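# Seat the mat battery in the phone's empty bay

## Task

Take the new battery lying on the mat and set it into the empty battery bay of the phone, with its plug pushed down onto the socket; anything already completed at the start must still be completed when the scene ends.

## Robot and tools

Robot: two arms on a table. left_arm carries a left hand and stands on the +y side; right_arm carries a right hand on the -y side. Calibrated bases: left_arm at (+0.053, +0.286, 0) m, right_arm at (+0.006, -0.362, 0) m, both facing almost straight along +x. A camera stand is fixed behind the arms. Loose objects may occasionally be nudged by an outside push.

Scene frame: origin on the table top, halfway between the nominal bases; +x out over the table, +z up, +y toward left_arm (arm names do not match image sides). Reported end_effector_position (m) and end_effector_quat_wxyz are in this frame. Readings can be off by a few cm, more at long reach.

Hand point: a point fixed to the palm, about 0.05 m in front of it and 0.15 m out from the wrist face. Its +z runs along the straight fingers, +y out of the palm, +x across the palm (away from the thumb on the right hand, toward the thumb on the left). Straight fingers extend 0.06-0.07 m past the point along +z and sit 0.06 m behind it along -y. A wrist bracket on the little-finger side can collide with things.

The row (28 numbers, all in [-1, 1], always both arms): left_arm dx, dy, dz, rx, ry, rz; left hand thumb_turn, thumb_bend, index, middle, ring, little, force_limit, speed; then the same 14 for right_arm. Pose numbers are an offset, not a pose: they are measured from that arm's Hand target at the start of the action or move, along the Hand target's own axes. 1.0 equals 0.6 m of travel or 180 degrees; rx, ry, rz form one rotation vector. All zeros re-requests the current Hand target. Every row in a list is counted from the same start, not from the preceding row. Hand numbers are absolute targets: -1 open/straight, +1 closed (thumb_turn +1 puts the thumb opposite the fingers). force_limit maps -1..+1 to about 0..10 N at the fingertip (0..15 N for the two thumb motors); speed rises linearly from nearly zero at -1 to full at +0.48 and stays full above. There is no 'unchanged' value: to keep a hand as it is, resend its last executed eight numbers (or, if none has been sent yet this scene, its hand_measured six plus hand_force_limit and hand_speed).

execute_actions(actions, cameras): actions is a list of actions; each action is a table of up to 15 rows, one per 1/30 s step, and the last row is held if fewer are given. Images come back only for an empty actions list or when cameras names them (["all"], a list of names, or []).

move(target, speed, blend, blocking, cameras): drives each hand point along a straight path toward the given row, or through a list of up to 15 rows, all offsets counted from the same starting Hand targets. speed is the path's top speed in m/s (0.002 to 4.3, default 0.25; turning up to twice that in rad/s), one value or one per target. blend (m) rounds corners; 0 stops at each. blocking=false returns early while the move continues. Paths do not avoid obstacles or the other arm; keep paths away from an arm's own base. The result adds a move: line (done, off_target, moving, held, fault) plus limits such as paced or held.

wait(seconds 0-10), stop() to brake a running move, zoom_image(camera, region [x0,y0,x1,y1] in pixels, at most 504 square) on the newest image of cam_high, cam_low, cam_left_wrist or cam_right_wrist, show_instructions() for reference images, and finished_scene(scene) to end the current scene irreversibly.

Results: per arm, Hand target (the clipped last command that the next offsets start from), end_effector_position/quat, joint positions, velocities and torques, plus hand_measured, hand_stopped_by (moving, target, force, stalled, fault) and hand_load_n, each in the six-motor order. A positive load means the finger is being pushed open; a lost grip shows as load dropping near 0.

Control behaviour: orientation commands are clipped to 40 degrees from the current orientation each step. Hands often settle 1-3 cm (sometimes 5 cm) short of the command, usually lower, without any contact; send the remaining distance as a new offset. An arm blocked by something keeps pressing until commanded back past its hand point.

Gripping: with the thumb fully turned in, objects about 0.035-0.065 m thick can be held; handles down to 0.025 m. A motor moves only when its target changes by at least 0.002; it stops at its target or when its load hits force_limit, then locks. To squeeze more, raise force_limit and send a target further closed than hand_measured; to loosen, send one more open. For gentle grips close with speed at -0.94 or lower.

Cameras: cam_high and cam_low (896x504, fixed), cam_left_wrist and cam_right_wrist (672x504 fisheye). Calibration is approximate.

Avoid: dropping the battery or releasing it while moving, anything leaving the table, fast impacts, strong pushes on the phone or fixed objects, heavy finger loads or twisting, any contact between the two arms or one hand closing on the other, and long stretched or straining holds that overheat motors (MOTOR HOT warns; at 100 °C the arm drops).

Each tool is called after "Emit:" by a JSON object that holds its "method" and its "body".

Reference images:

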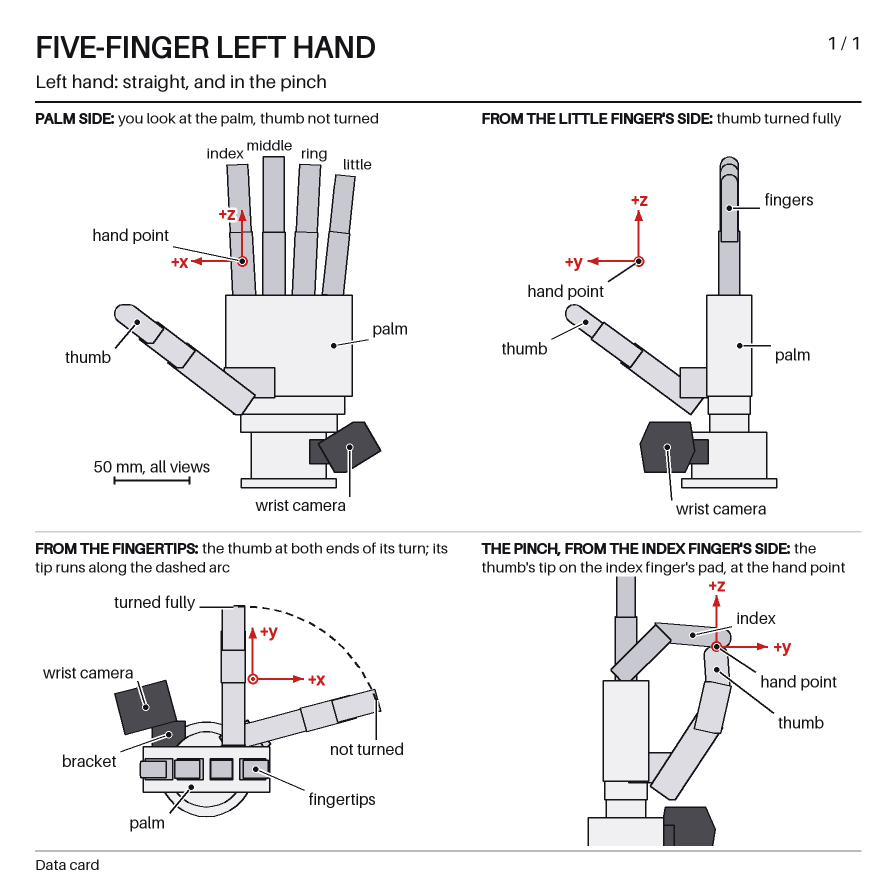

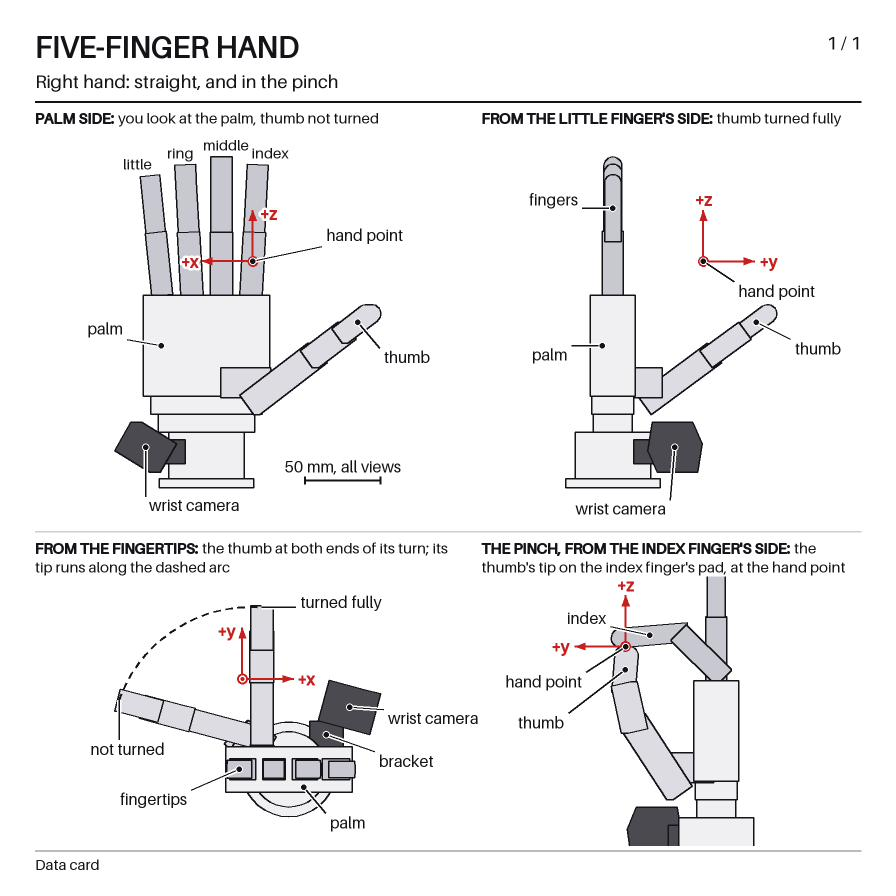

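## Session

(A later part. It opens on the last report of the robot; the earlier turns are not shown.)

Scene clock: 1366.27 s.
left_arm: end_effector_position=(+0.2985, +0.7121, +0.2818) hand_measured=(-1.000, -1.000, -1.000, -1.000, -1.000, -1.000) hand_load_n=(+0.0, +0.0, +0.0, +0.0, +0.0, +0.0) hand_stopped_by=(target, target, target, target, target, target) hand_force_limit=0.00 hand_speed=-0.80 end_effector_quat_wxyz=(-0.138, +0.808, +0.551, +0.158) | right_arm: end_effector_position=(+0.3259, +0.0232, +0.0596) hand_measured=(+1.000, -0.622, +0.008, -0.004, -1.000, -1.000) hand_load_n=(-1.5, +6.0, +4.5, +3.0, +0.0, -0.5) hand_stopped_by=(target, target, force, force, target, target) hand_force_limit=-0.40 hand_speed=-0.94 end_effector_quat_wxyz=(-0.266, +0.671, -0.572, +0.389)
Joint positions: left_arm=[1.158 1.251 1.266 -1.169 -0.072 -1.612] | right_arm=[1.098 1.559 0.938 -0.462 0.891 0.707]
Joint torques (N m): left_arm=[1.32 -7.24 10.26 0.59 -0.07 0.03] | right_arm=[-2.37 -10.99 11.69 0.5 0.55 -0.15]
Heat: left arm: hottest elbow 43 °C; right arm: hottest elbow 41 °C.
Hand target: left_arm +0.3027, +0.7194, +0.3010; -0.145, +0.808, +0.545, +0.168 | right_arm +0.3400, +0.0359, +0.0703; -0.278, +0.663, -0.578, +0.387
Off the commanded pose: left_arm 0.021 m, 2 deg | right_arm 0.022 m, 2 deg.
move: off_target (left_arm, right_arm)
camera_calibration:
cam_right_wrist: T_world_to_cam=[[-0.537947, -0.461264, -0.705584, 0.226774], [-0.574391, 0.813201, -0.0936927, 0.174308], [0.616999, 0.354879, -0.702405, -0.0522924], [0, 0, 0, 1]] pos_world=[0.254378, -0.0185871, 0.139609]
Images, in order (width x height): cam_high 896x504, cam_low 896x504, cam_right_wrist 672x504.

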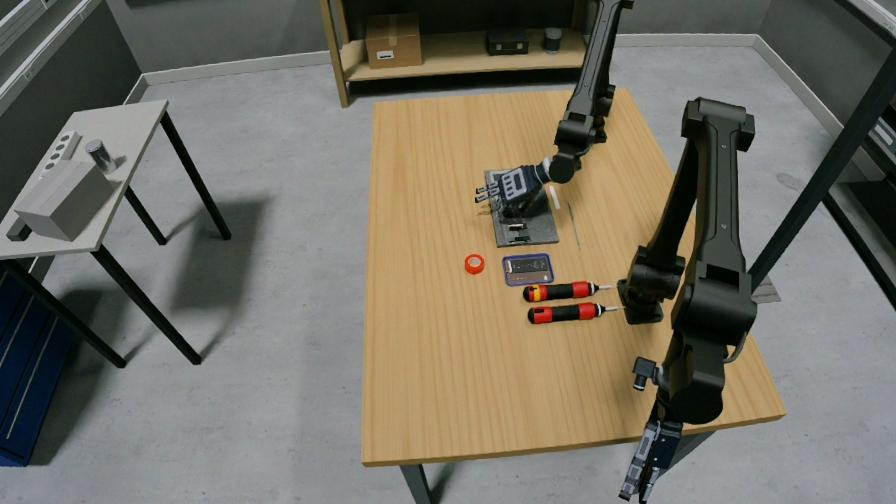

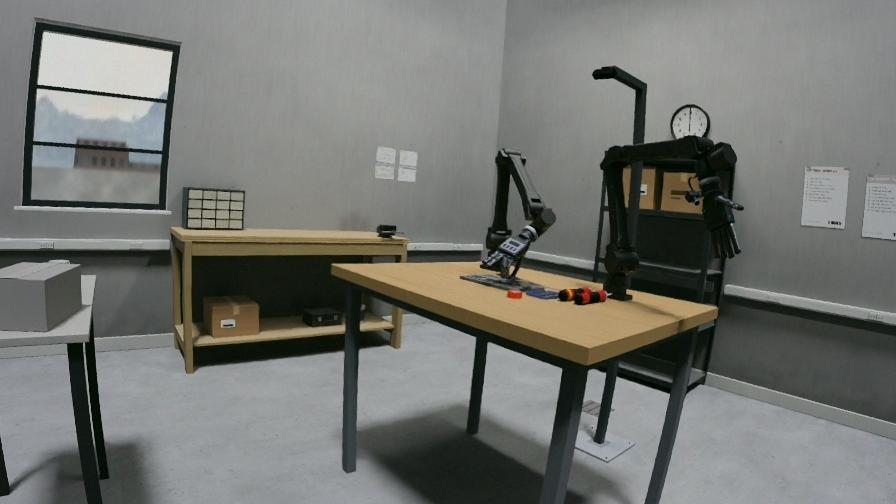

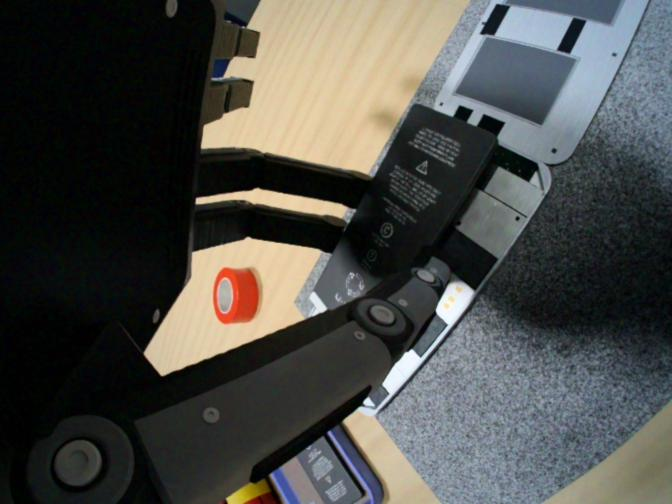

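Emit:
{"method": "move", "body": {"target": [[0,0,0,0,0,0,-1,-1,-1,-1,-1,-1,0,-0.8,-0.0213,0.0047,0.022,0.0103,-0.0071,0.0142,1,-0.62,0.15,0.15,-1,-1,-0.4,-0.94]], "speed": 0.05, "cameras": ["cam_right_wrist","cam_low","cam_high"]}}

Emit:
{"method": "zoom_image", "body": {"camera": "cam_right_wrist", "region": [200, 80, 560, 440]}}

Emit:
{"method": "zoom_image", "body": {"camera": "cam_high", "region": [490, 195, 550, 255]}}

Emit:
{"method": "zoom_image", "body": {"camera": "cam_low", "region": [450, 220, 560, 310]}}

Scene clock: 1456.53 s.
left_arm: end_effector_position=(+0.2985, +0.7121, +0.2818) hand_measured=(-1.000, -1.000, -1.000, -1.000, -1.000, -1.000) hand_load_n=(-0.5, +0.0, +0.0, +0.0, +0.0, +0.0) hand_stopped_by=(target, target, target, target, target, target) hand_force_limit=0.00 hand_speed=-0.80 end_effector_quat_wxyz=(-0.138, +0.808, +0.551, +0.158) | right_arm: end_effector_position=(+0.3388, +0.0426, +0.0565) hand_measured=(+1.000, -0.622, +0.008, -0.004, -1.000, -1.000) hand_load_n=(-1.0, +6.0, +4.5, +3.0, +0.0, +0.0) hand_stopped_by=(target, target, force, force, target, target) hand_force_limit=-0.40 hand_speed=-0.94 end_effector_quat_wxyz=(-0.301, +0.654, -0.580, +0.382)
Joint positions: left_arm=[1.158 1.251 1.266 -1.169 -0.072 -1.612] | right_arm=[1.093 1.59 0.938 -0.343 0.891 0.697]
Joint torques (N m): left_arm=[1.44 -7.18 10.28 0.61 -0.08 0.03] | right_arm=[-2.37 -11.22 9.89 0.66 0.54 -0.12]
Heat: left arm: hottest elbow 43 °C; right arm: hottest elbow 42 °C.
Hand target: left_arm +0.3027, +0.7194, +0.3010; -0.145, +0.808, +0.545, +0.168 | right_arm +0.3492, +0.0468, +0.0584; -0.303, +0.649, -0.583, +0.383
Off the commanded pose: left_arm 0.021 m, 2 deg | right_arm 0.011 m, 1 deg.
move: off_target (left_arm, right_arm)
camera_calibration:
cam_right_wrist: T_world_to_cam=[[-0.509274, -0.410972, -0.756136, 0.231443], [-0.571895, 0.818166, -0.0595029, 0.162743], [0.643099, 0.402127, -0.651704, -0.0829479], [0, 0, 0, 1]] pos_world=[0.264283, -0.00467876, 0.130628]
Images, in order (width x height): cam_high 896x504, cam_low 896x504, cam_right_wrist 672x504.

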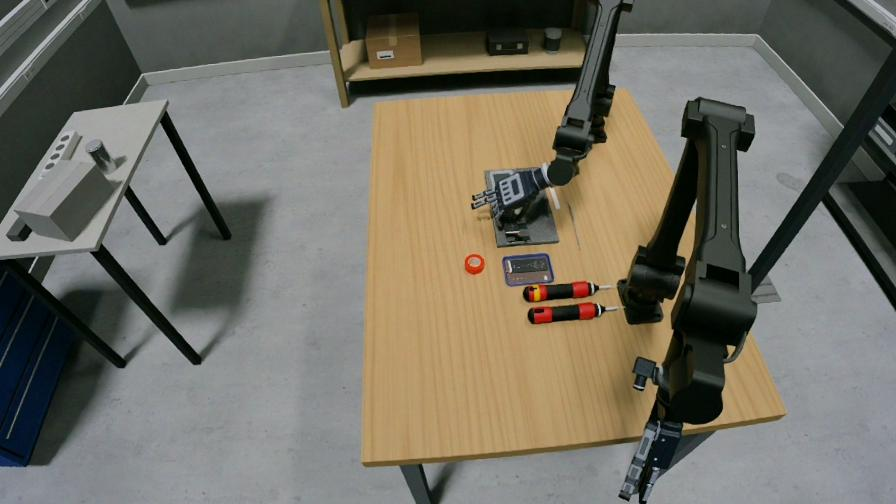

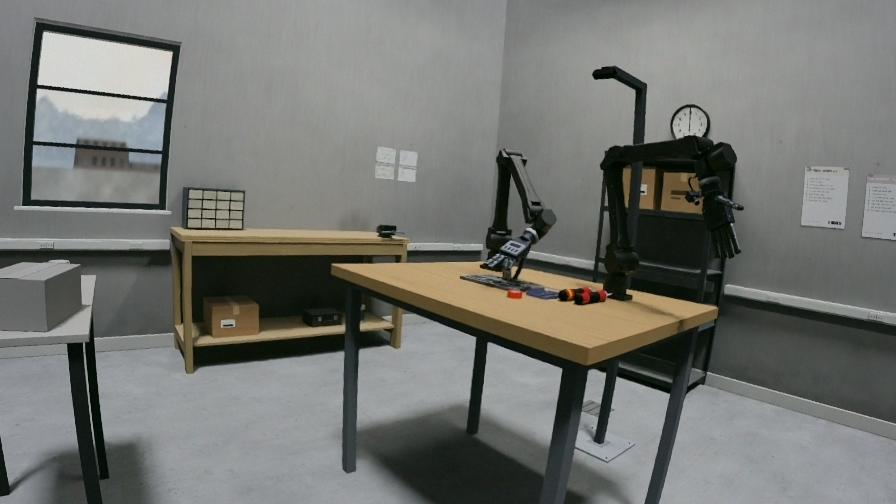

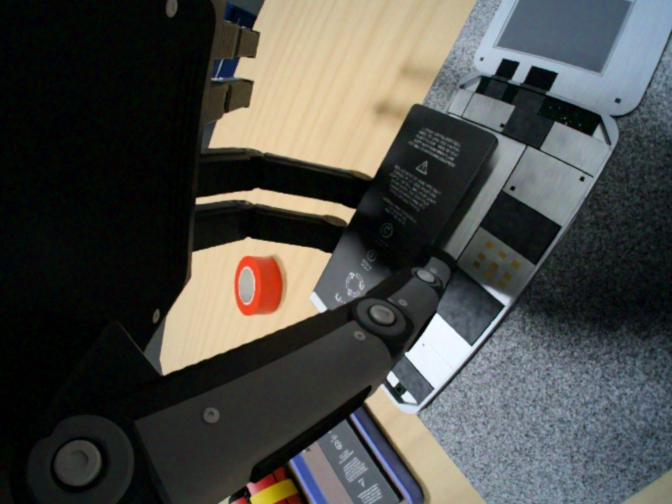

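Scaled by 1.400 from the camera's 672x504 image, which has a finer 960x720 frame.

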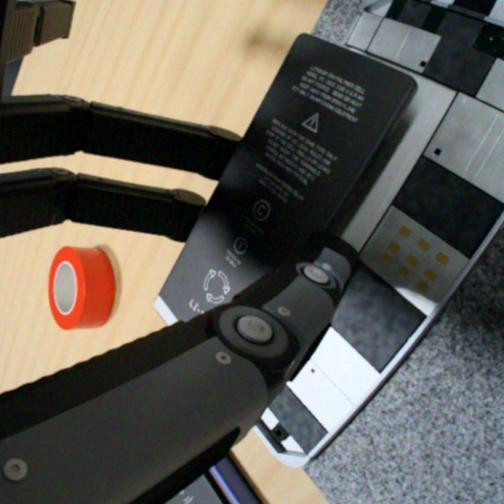

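Scaled by 8.400 from the camera's 896x504 image, which has a finer 1280x720 frame.

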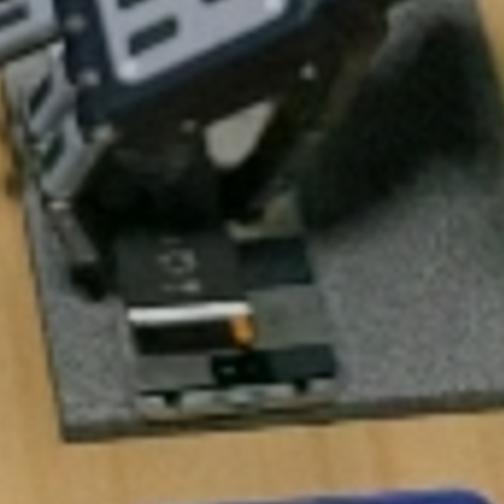

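Scaled by 4.582 from the camera's 896x504 image, which has a finer 1280x720 frame.

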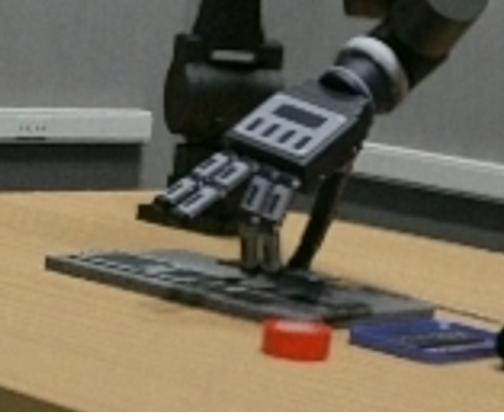

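Emit:
{"method": "move", "body": {"target": [[0,0,0,0,0,0,-1,-1,-1,-1,-1,-1,0,-0.8,0.0195,0.0275,0.0025,-0.0002,0.0035,-0.0057,1,-0.62,0.15,0.15,-1,-1,-0.4,-0.94]], "speed": 0.05, "cameras": ["cam_right_wrist","cam_high"]}}

Emit:
{"method": "zoom_image", "body": {"camera": "cam_right_wrist", "region": [280, 80, 600, 440]}}

Emit:
{"method": "zoom_image", "body": {"camera": "cam_high", "region": [490, 195, 550, 255]}}

Scene clock: 1487.23 s.
left_arm: end_effector_position=(+0.2985, +0.7121, +0.2818) hand_measured=(-1.000, -1.000, -1.000, -1.000, -1.000, -1.000) hand_load_n=(+0.0, +0.0, +0.0, +0.0, +0.0, +0.0) hand_stopped_by=(target, target, target, target, target, target) hand_force_limit=0.00 hand_speed=-0.80 end_effector_quat_wxyz=(-0.138, +0.808, +0.551, +0.158) | right_arm: end_effector_position=(+0.3373, +0.0376, +0.0506) hand_measured=(+1.000, -0.622, +0.008, -0.004, -1.000, -1.000) hand_load_n=(-1.5, +5.5, +4.5, +2.5, +0.0, +0.0) hand_stopped_by=(target, target, force, force, target, target) hand_force_limit=-0.40 hand_speed=-0.94 end_effector_quat_wxyz=(-0.301, +0.653, -0.579, +0.385)
Joint positions: left_arm=[1.158 1.251 1.266 -1.169 -0.072 -1.612] | right_arm=[1.093 1.59 0.916 -0.317 0.896 0.692]
Joint torques (N m): left_arm=[1.44 -7.12 10.3 0.58 -0.07 0.03] | right_arm=[-2.2 -11.58 7.66 0.65 0.72 -0.13]
Heat: left arm: hottest elbow 43 °C; right arm: hottest elbow 41 °C.
Hand target: left_arm +0.3027, +0.7194, +0.3010; -0.145, +0.808, +0.545, +0.168 | right_arm +0.3422, +0.0329, +0.0455; -0.296, +0.652, -0.579, +0.389
Off the commanded pose: left_arm 0.021 m, 2 deg | right_arm 0.008 m, 1 deg.
move: off_target (left_arm)
camera_calibration:
cam_right_wrist: T_world_to_cam=[[-0.505373, -0.412605, -0.757862, 0.223028], [-0.571109, 0.818322, -0.0646825, 0.165573], [0.646863, 0.400134, -0.6492, -0.0851985], [0, 0, 0, 1]] pos_world=[0.262384, -0.00937854, 0.124423]
Images, in order (width x height): cam_high 896x504, cam_right_wrist 672x504.

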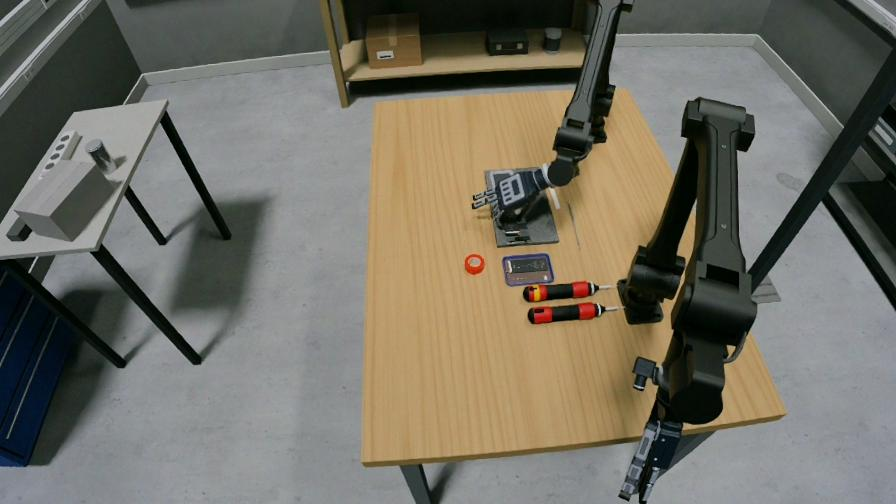

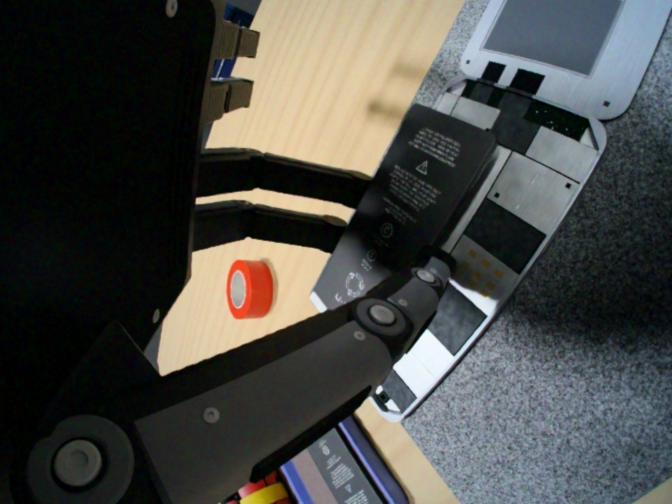

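Scaled by 1.400 from the camera's 672x504 image, which has a finer 960x720 frame.

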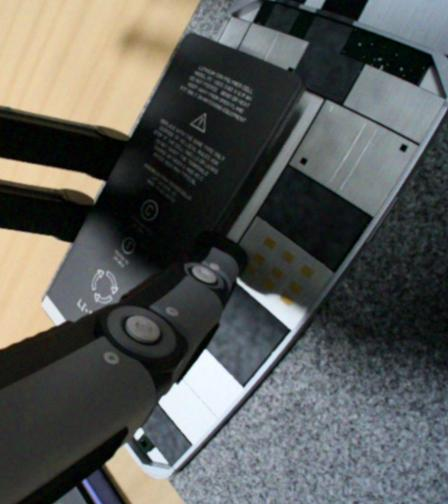

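Scaled by 8.400 from the camera's 896x504 image, which has a finer 1280x720 frame.

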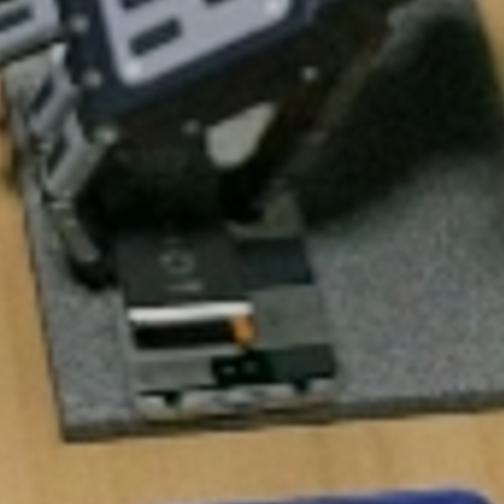

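Emit:
{"method": "move", "body": {"target": [[0,0,0,0,0,0,-1,-1,-1,-1,-1,-1,0,-0.8,-0.0023,0.0112,0.01,0,0,0,1,-0.62,0.15,0.15,-1,-1,-0.4,-0.94]], "speed": 0.04, "cameras": ["cam_right_wrist","cam_high"]}}

Emit:
{"method": "zoom_image", "body": {"camera": "cam_right_wrist", "region": [320, 60, 600, 340]}}

Emit:
{"method": "zoom_image", "body": {"camera": "cam_high", "region": [495, 205, 545, 255]}}

Scene clock: 1542.87 s.
left_arm: end_effector_position=(+0.2985, +0.7121, +0.2818) hand_measured=(-1.000, -1.000, -1.000, -1.000, -1.000, -1.000) hand_load_n=(+0.0, +0.0, +0.0, +0.0, +0.0, +0.0) hand_stopped_by=(target, target, target, target, target, target) hand_force_limit=0.00 hand_speed=-0.80 end_effector_quat_wxyz=(-0.138, +0.808, +0.551, +0.158) | right_arm: end_effector_position=(+0.3383, +0.0393, +0.0442) hand_measured=(+1.000, -0.622, +0.008, -0.004, -1.000, -1.000) hand_load_n=(-1.5, +6.0, +4.5, +3.0, +0.0, +0.0) hand_stopped_by=(target, target, force, force, target, target) hand_force_limit=-0.40 hand_speed=-0.94 end_effector_quat_wxyz=(-0.304, +0.652, -0.578, +0.384)
Joint positions: left_arm=[1.158 1.251 1.266 -1.169 -0.072 -1.612] | right_arm=[1.093 1.605 0.909 -0.288 0.896 0.688]
Joint torques (N m): left_arm=[1.49 -7.12 10.3 0.61 -0.08 0.03] | right_arm=[-2.43 -11.4 7.39 0.62 0.64 -0.13]
Heat: left arm: hottest elbow 43 °C; right arm: hottest elbow 38 °C.
Hand target: left_arm +0.3027, +0.7194, +0.3010; -0.145, +0.808, +0.545, +0.168 | right_arm +0.3437, +0.0328, +0.0363; -0.296, +0.652, -0.579, +0.389
Off the commanded pose: left_arm 0.021 m, 2 deg | right_arm 0.011 m, 1 deg.
move: off_target (left_arm, right_arm)
camera_calibration:
cam_right_wrist: T_world_to_cam=[[-0.501723, -0.410377, -0.761489, 0.218253], [-0.572535, 0.817433, -0.0632988, 0.164815], [0.648443, 0.404221, -0.64508, -0.0914822], [0, 0, 0, 1]] pos_world=[0.263186, -0.00818024, 0.117616]
Images, in order (width x height): cam_high 896x504, cam_right_wrist 672x504.

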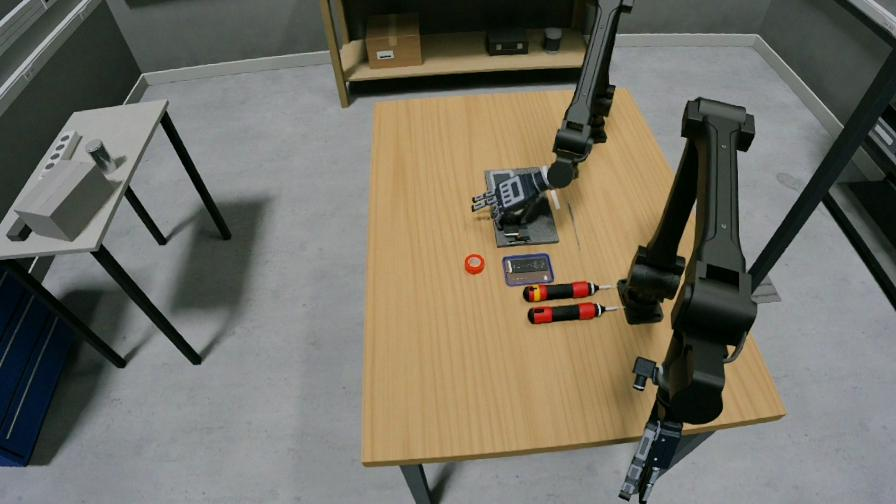

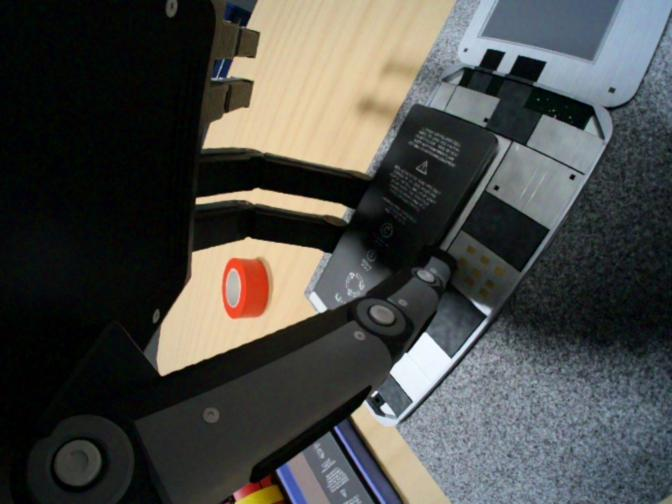

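Scaled by 1.800 from the camera's 672x504 image, which has a finer 960x720 frame.

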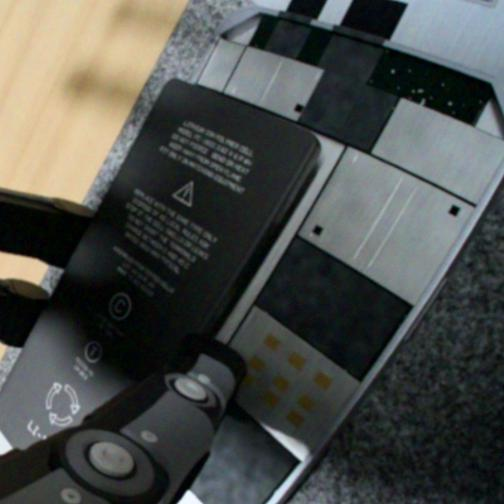

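Scaled by 10.080 from the camera's 896x504 image, which has a finer 1280x720 frame.

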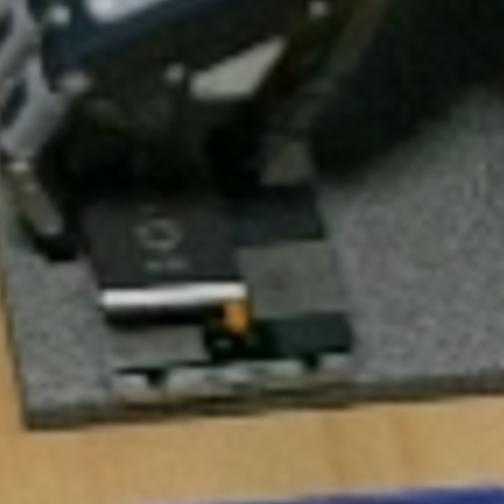

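Emit:
{"method": "move", "body": {"target": [[0,0,0,0,0,0,-1,-1,-1,-1,-1,-1,0,-0.8,-0.0018,0.0085,0.0082,0,0,0,1,-0.62,0.15,0.15,-1,-1,-0.4,-0.94]], "speed": 0.03, "cameras": ["cam_right_wrist","cam_high"]}}

Emit:
{"method": "zoom_image", "body": {"camera": "cam_right_wrist", "region": [320, 60, 600, 340]}}

Emit:
{"method": "zoom_image", "body": {"camera": "cam_high", "region": [495, 205, 545, 255]}}

Scene clock: 1586.47 s.
left_arm: end_effector_position=(+0.2985, +0.7121, +0.2818) hand_measured=(-1.000, -1.000, -1.000, -1.000, -1.000, -1.000) hand_load_n=(+0.0, +0.0, +0.0, +0.0, +0.0, +0.0) hand_stopped_by=(target, target, target, target, target, target) hand_force_limit=0.00 hand_speed=-0.80 end_effector_quat_wxyz=(-0.138, +0.808, +0.551, +0.158) | right_arm: end_effector_position=(+0.3403, +0.0406, +0.0399) hand_measured=(+1.000, -0.622, +0.008, -0.004, -1.000, -1.000) hand_load_n=(-1.5, +6.0, +4.5, +3.0, +0.0, -0.5) hand_stopped_by=(target, target, force, force, target, target) hand_force_limit=-0.40 hand_speed=-0.94 end_effector_quat_wxyz=(-0.307, +0.651, -0.578, +0.384)
Joint positions: left_arm=[1.158 1.251 1.266 -1.169 -0.072 -1.612] | right_arm=[1.091 1.616 0.906 -0.264 0.896 0.684]
Joint torques (N m): left_arm=[1.44 -7.3 10.29 0.59 -0.07 0.03] | right_arm=[-2.43 -11.05 7.15 0.64 0.57 -0.13]
Heat: left arm: hottest elbow 43 °C; right arm: hottest elbow 37 °C.
Hand target: left_arm +0.3027, +0.7194, +0.3010; -0.145, +0.808, +0.545, +0.168 | right_arm +0.3450, +0.0329, +0.0294; -0.296, +0.652, -0.579, +0.389
Off the commanded pose: left_arm 0.021 m, 2 deg | right_arm 0.014 m, 1 deg.
move: off_target (left_arm, right_arm)
camera_calibration:
cam_right_wrist: T_world_to_cam=[[-0.498729, -0.406849, -0.765338, 0.215523], [-0.572217, 0.817767, -0.0618375, 0.164419], [0.651027, 0.407099, -0.640651, -0.0972541], [0, 0, 0, 1]] pos_world=[0.264886, -0.00717928, 0.112809]
Images, in order (width x height): cam_high 896x504, cam_right_wrist 672x504.

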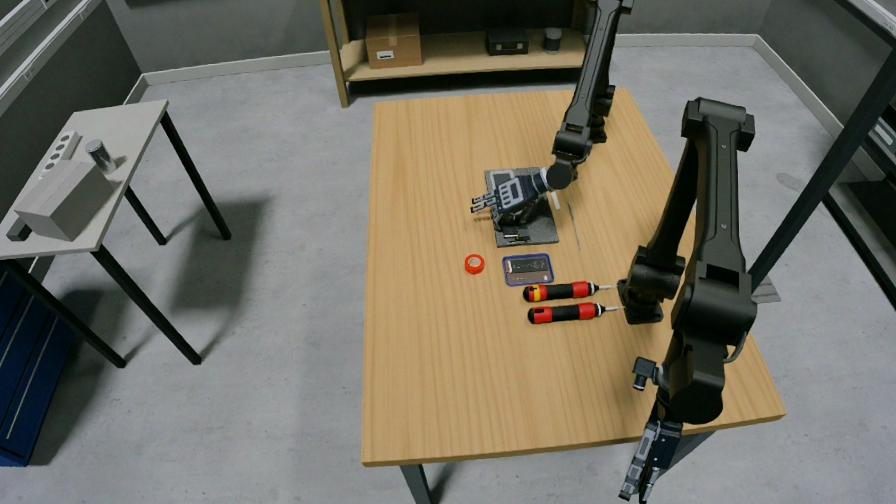

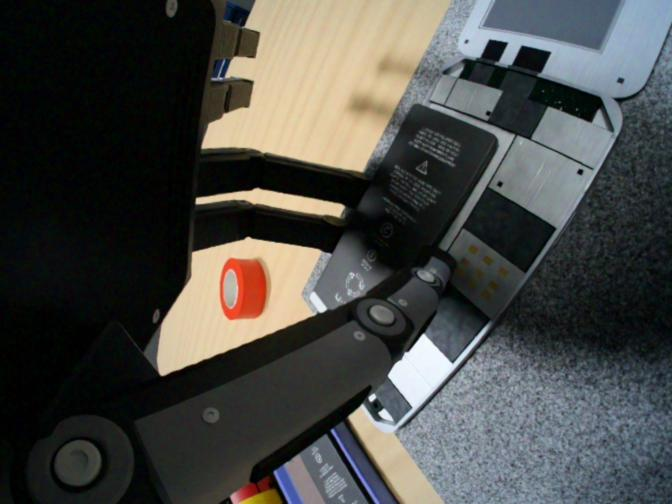

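Scaled by 1.800 from the camera's 672x504 image, which has a finer 960x720 frame.

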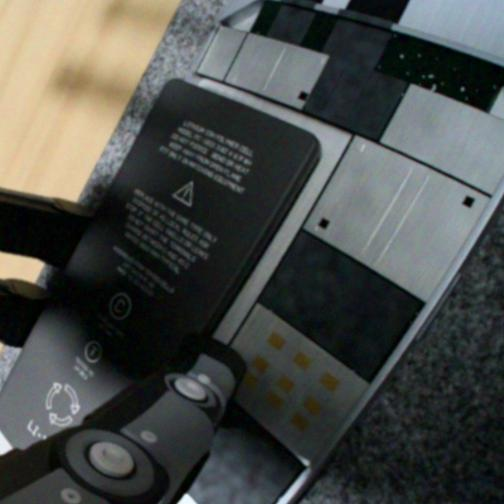

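Scaled by 10.080 from the camera's 896x504 image, which has a finer 1280x720 frame.

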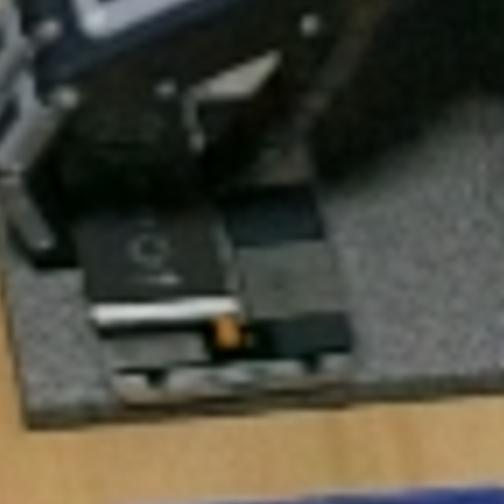

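Emit:
{"method": "move", "body": {"target": [[0,0,0,0,0,0,-1,-1,-1,-1,-1,-1,0,-0.8,0.0027,0.015,0.0023,0,0,0,1,-0.62,0.15,0.15,-1,-1,-0.4,-0.94]], "speed": 0.03, "cameras": ["cam_right_wrist","cam_high"]}}

Emit:
{"method": "zoom_image", "body": {"camera": "cam_right_wrist", "region": [320, 60, 600, 340]}}

Emit:
{"method": "zoom_image", "body": {"camera": "cam_high", "region": [495, 205, 545, 255]}}

Scene clock: 1614.07 s.
left_arm: end_effector_position=(+0.2985, +0.7121, +0.2818) hand_measured=(-1.000, -1.000, -1.000, -1.000, -1.000, -1.000) hand_load_n=(+0.0, -0.5, +0.0, +0.0, +0.0, +0.0) hand_stopped_by=(target, target, target, target, target, target) hand_force_limit=0.00 hand_speed=-0.80 end_effector_quat_wxyz=(-0.138, +0.808, +0.551, +0.158) | right_arm: end_effector_position=(+0.3405, +0.0402, +0.0385) hand_measured=(+1.000, -0.622, +0.008, -0.004, -1.000, -1.000) hand_load_n=(-3.0, +6.0, +3.5, +3.0, +0.0, +0.0) hand_stopped_by=(target, target, force, force, target, target) hand_force_limit=-0.40 hand_speed=-0.94 end_effector_quat_wxyz=(-0.311, +0.648, -0.579, +0.384)
Joint positions: left_arm=[1.158 1.251 1.266 -1.169 -0.072 -1.612] | right_arm=[1.091 1.616 0.896 -0.243 0.899 0.684]
Joint torques (N m): left_arm=[1.38 -7.06 10.29 0.62 -0.07 0.03] | right_arm=[-2.14 -10.52 6.27 0.64 0.55 -0.08]
Heat: left arm: hottest elbow 44 °C; right arm: hottest elbow 37 °C.
Hand target: left_arm +0.3027, +0.7194, +0.3010; -0.145, +0.808, +0.545, +0.168 | right_arm +0.3415, +0.0298, +0.0214; -0.296, +0.653, -0.579, +0.389
Off the commanded pose: left_arm 0.021 m, 2 deg | right_arm 0.020 m, 2 deg.
move: off_target (left_arm, right_arm)
camera_calibration:
cam_right_wrist: T_world_to_cam=[[-0.49401, -0.399715, -0.772128, 0.212759], [-0.570905, 0.818918, -0.0586698, 0.164233], [0.655761, 0.411828, -0.632752, -0.100221], [0, 0, 0, 1]] pos_world=[0.264587, -0.00817625, 0.110497]
Images, in order (width x height): cam_high 896x504, cam_right_wrist 672x504.

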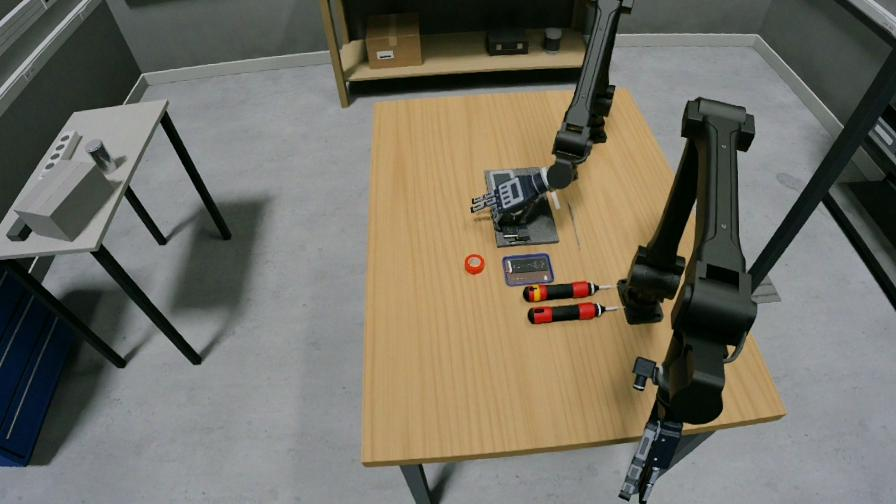

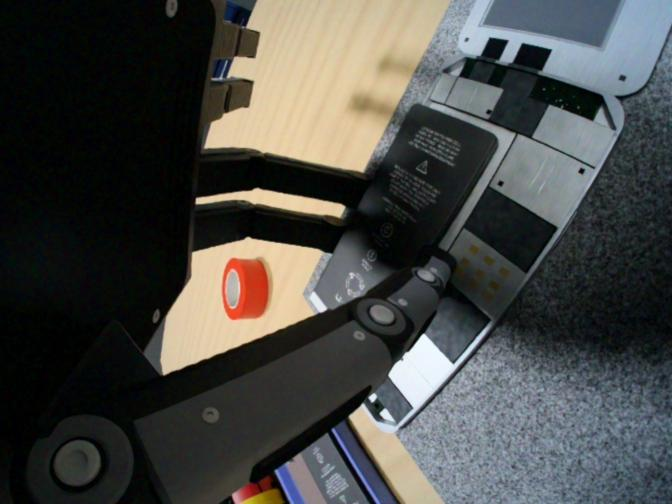

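Scaled by 1.800 from the camera's 672x504 image, which has a finer 960x720 frame.

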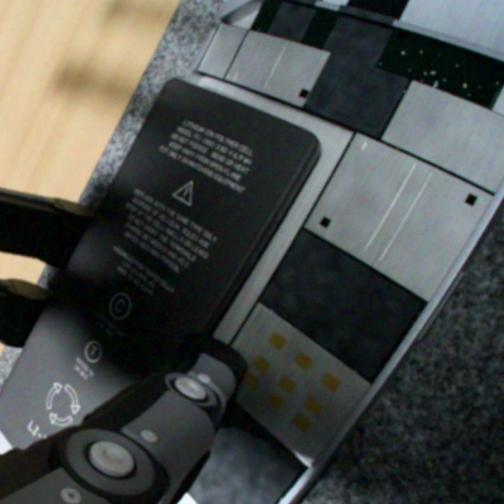

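Scaled by 10.080 from the camera's 896x504 image, which has a finer 1280x720 frame.

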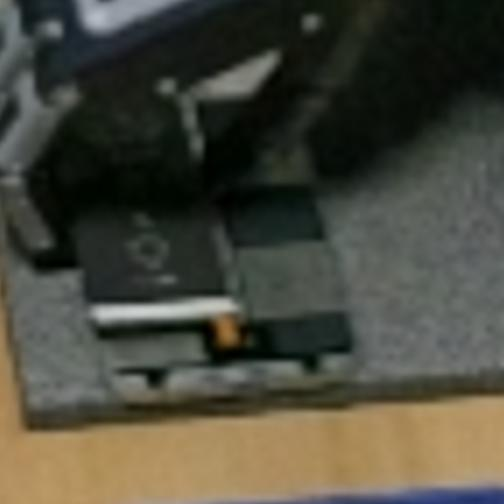

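Emit:
{"method": "move", "body": {"target": [[0,0,0,0,0,0,-1,-1,-1,-1,-1,-1,0,-0.8,0.007,-0.0552,-0.0322,0,0,0,1,-0.62,0.15,0.15,-1,-1,-0.4,-0.94],[0,0,0,0,0,0,-1,-1,-1,-1,-1,-1,0,-0.8,0.0003,-0.021,-0.0108,0,0,0,1,-0.62,0.15,0.15,-1,-1,-0.4,-0.94]], "speed": 0.04, "cameras": ["cam_right_wrist","cam_high"]}}

Emit:
{"method": "zoom_image", "body": {"camera": "cam_right_wrist", "region": [320, 60, 600, 340]}}

Emit:
{"method": "zoom_image", "body": {"camera": "cam_high", "region": [495, 205, 545, 255]}}

Scene clock: 1638.37 s.
left_arm: end_effector_position=(+0.2985, +0.7121, +0.2818) hand_measured=(-1.000, -1.000, -1.000, -1.000, -1.000, -1.000) hand_load_n=(+0.0, +0.0, +0.0, +0.0, +0.0, +0.0) hand_stopped_by=(target, target, target, target, target, target) hand_force_limit=0.00 hand_speed=-0.80 end_effector_quat_wxyz=(-0.138, +0.808, +0.551, +0.158) | right_arm: end_effector_position=(+0.3370, +0.0332, +0.0397) hand_measured=(+1.000, -0.622, +0.008, -0.004, -1.000, -1.000) hand_load_n=(-1.5, +5.5, +4.5, +3.0, +0.0, -0.5) hand_stopped_by=(target, target, force, force, target, target) hand_force_limit=-0.40 hand_speed=-0.94 end_effector_quat_wxyz=(-0.299, +0.654, -0.576, +0.387)
Joint positions: left_arm=[1.158 1.251 1.266 -1.169 -0.072 -1.612] | right_arm=[1.091 1.604 0.896 -0.284 0.899 0.684]
Joint torques (N m): left_arm=[1.38 -7.18 10.28 0.61 -0.08 0.03] | right_arm=[-2.14 -11.05 8.1 0.64 0.56 -0.09]
Heat: left arm: hottest elbow 44 °C; right arm: hottest elbow 36 °C.
Hand target: left_arm +0.3027, +0.7194, +0.3010; -0.145, +0.808, +0.545, +0.168 | right_arm +0.3426, +0.0320, +0.0354; -0.296, +0.652, -0.579, +0.389
Off the commanded pose: left_arm 0.021 m, 2 deg | right_arm 0.007 m, 0 deg.
move: off_target (left_arm)
camera_calibration:
cam_right_wrist: T_world_to_cam=[[-0.503992, -0.419359, -0.75507, 0.212507], [-0.571572, 0.817348, -0.0724373, 0.168819], [0.647532, 0.395069, -0.651631, -0.0903289], [0, 0, 0, 1]] pos_world=[0.262085, -0.0131809, 0.113825]
Images, in order (width x height): cam_high 896x504, cam_right_wrist 672x504.

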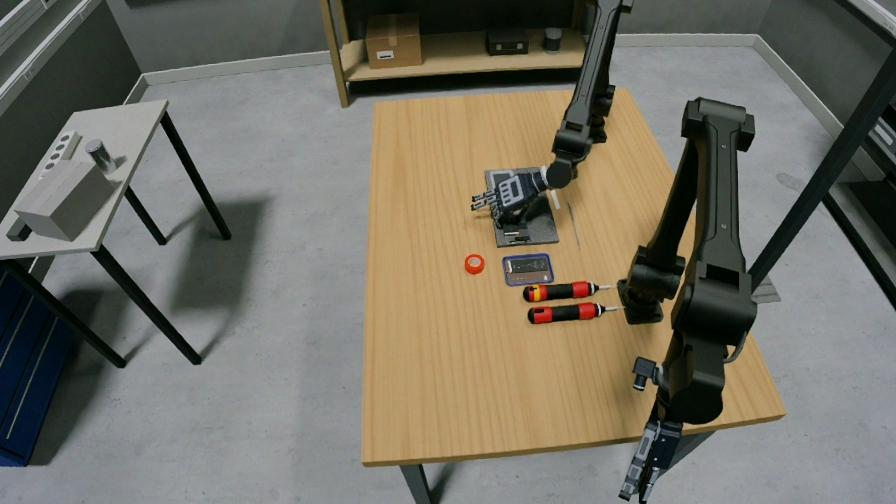

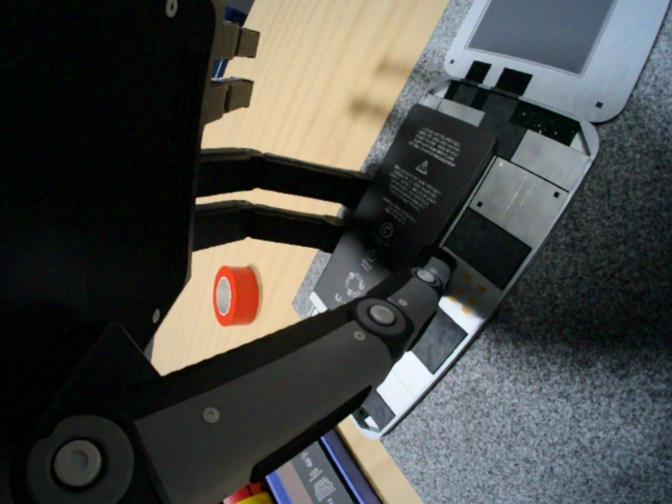

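Scaled by 1.800 from the camera's 672x504 image, which has a finer 960x720 frame.

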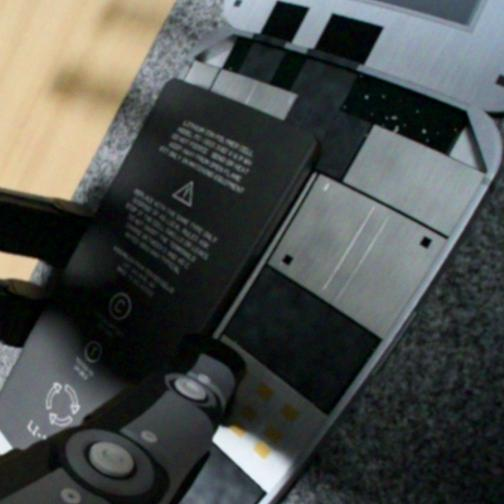

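Scaled by 10.080 from the camera's 896x504 image, which has a finer 1280x720 frame.

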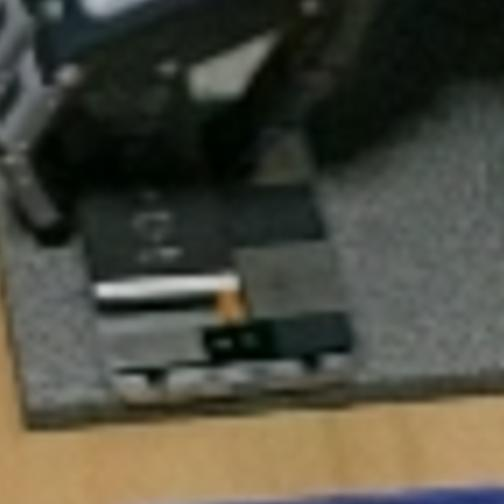

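Emit:
{"method": "move", "body": {"target": [[0,0,0,0,0,0,-1,-1,-1,-1,-1,-1,0,-0.8,-0.014,-0.0065,-0.0036,0,0,0,1,-0.62,0.15,0.15,-1,-1,-0.4,-0.94]], "speed": 0.04, "cameras": ["cam_right_wrist","cam_high"]}}

Emit:
{"method": "zoom_image", "body": {"camera": "cam_right_wrist", "region": [320, 60, 600, 340]}}

Emit:
{"method": "zoom_image", "body": {"camera": "cam_high", "region": [495, 205, 545, 255]}}

Scene clock: 1682.20 s.
left_arm: end_effector_position=(+0.2985, +0.7121, +0.2818) hand_measured=(-1.000, -1.000, -1.000, -1.000, -1.000, -1.000) hand_load_n=(+0.0, +0.0, +0.0, +0.0, +0.0, +0.0) hand_stopped_by=(target, target, target, target, target, target) hand_force_limit=0.00 hand_speed=-0.80 end_effector_quat_wxyz=(-0.138, +0.808, +0.551, +0.158) | right_arm: end_effector_position=(+0.3372, +0.0323, +0.0389) hand_measured=(+1.000, -0.622, +0.008, -0.004, -1.000, -1.000) hand_load_n=(-1.5, +5.0, +5.0, +3.0, +0.0, +0.0) hand_stopped_by=(target, target, force, force, target, target) hand_force_limit=-0.40 hand_speed=-0.94 end_effector_quat_wxyz=(-0.298, +0.654, -0.577, +0.389)
Joint positions: left_arm=[1.158 1.251 1.266 -1.169 -0.072 -1.612] | right_arm=[1.091 1.606 0.896 -0.286 0.902 0.686]
Joint torques (N m): left_arm=[1.32 -7.18 10.29 0.59 -0.07 0.03] | right_arm=[-1.44 -10.23 10.54 -0.18 0.62 0]
Heat: left arm: hottest elbow 44 °C; right arm: hottest elbow 36 °C.
Hand target: left_arm +0.3027, +0.7194, +0.3010; -0.145, +0.808, +0.545, +0.168 | right_arm +0.3426, +0.0410, +0.0383; -0.296, +0.652, -0.579, +0.389
Off the commanded pose: left_arm 0.021 m, 2 deg | right_arm 0.010 m, 0 deg.
move: off_target (left_arm)
camera_calibration:
cam_right_wrist: T_world_to_cam=[[-0.504529, -0.420222, -0.754231, 0.211795], [-0.569138, 0.818771, -0.0754667, 0.168759], [0.649255, 0.391186, -0.652258, -0.0909955], [0, 0, 0, 1]] pos_world=[0.261983, -0.0135779, 0.113126]
Images, in order (width x height): cam_high 896x504, cam_right_wrist 672x504.

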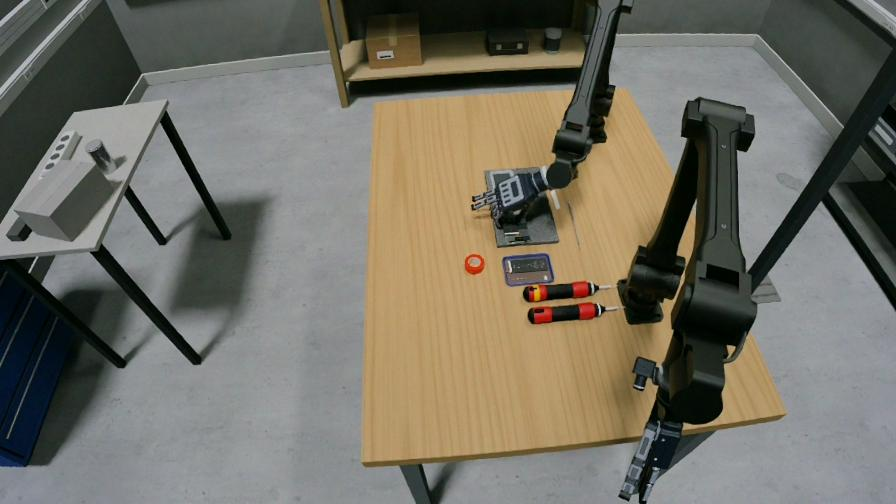

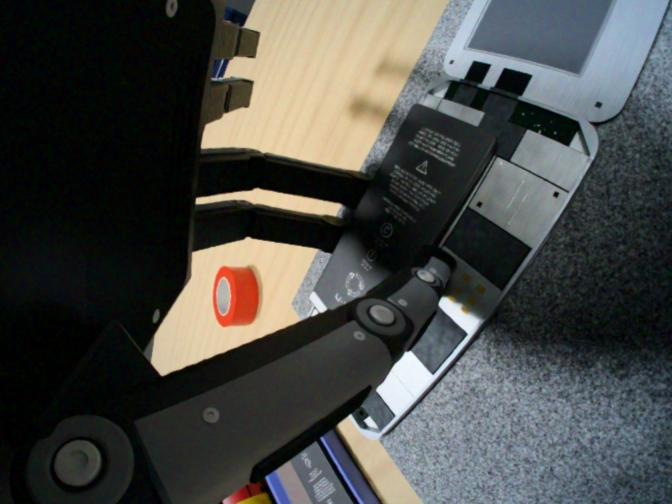

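Scaled by 1.800 from the camera's 672x504 image, which has a finer 960x720 frame.

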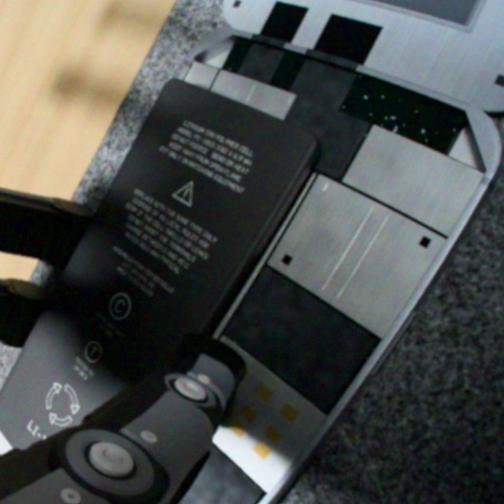

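Scaled by 10.080 from the camera's 896x504 image, which has a finer 1280x720 frame.

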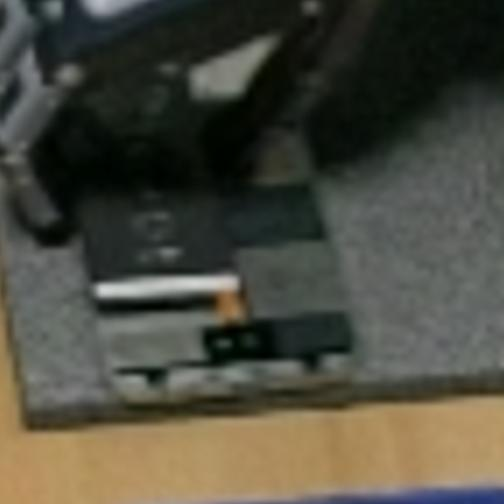

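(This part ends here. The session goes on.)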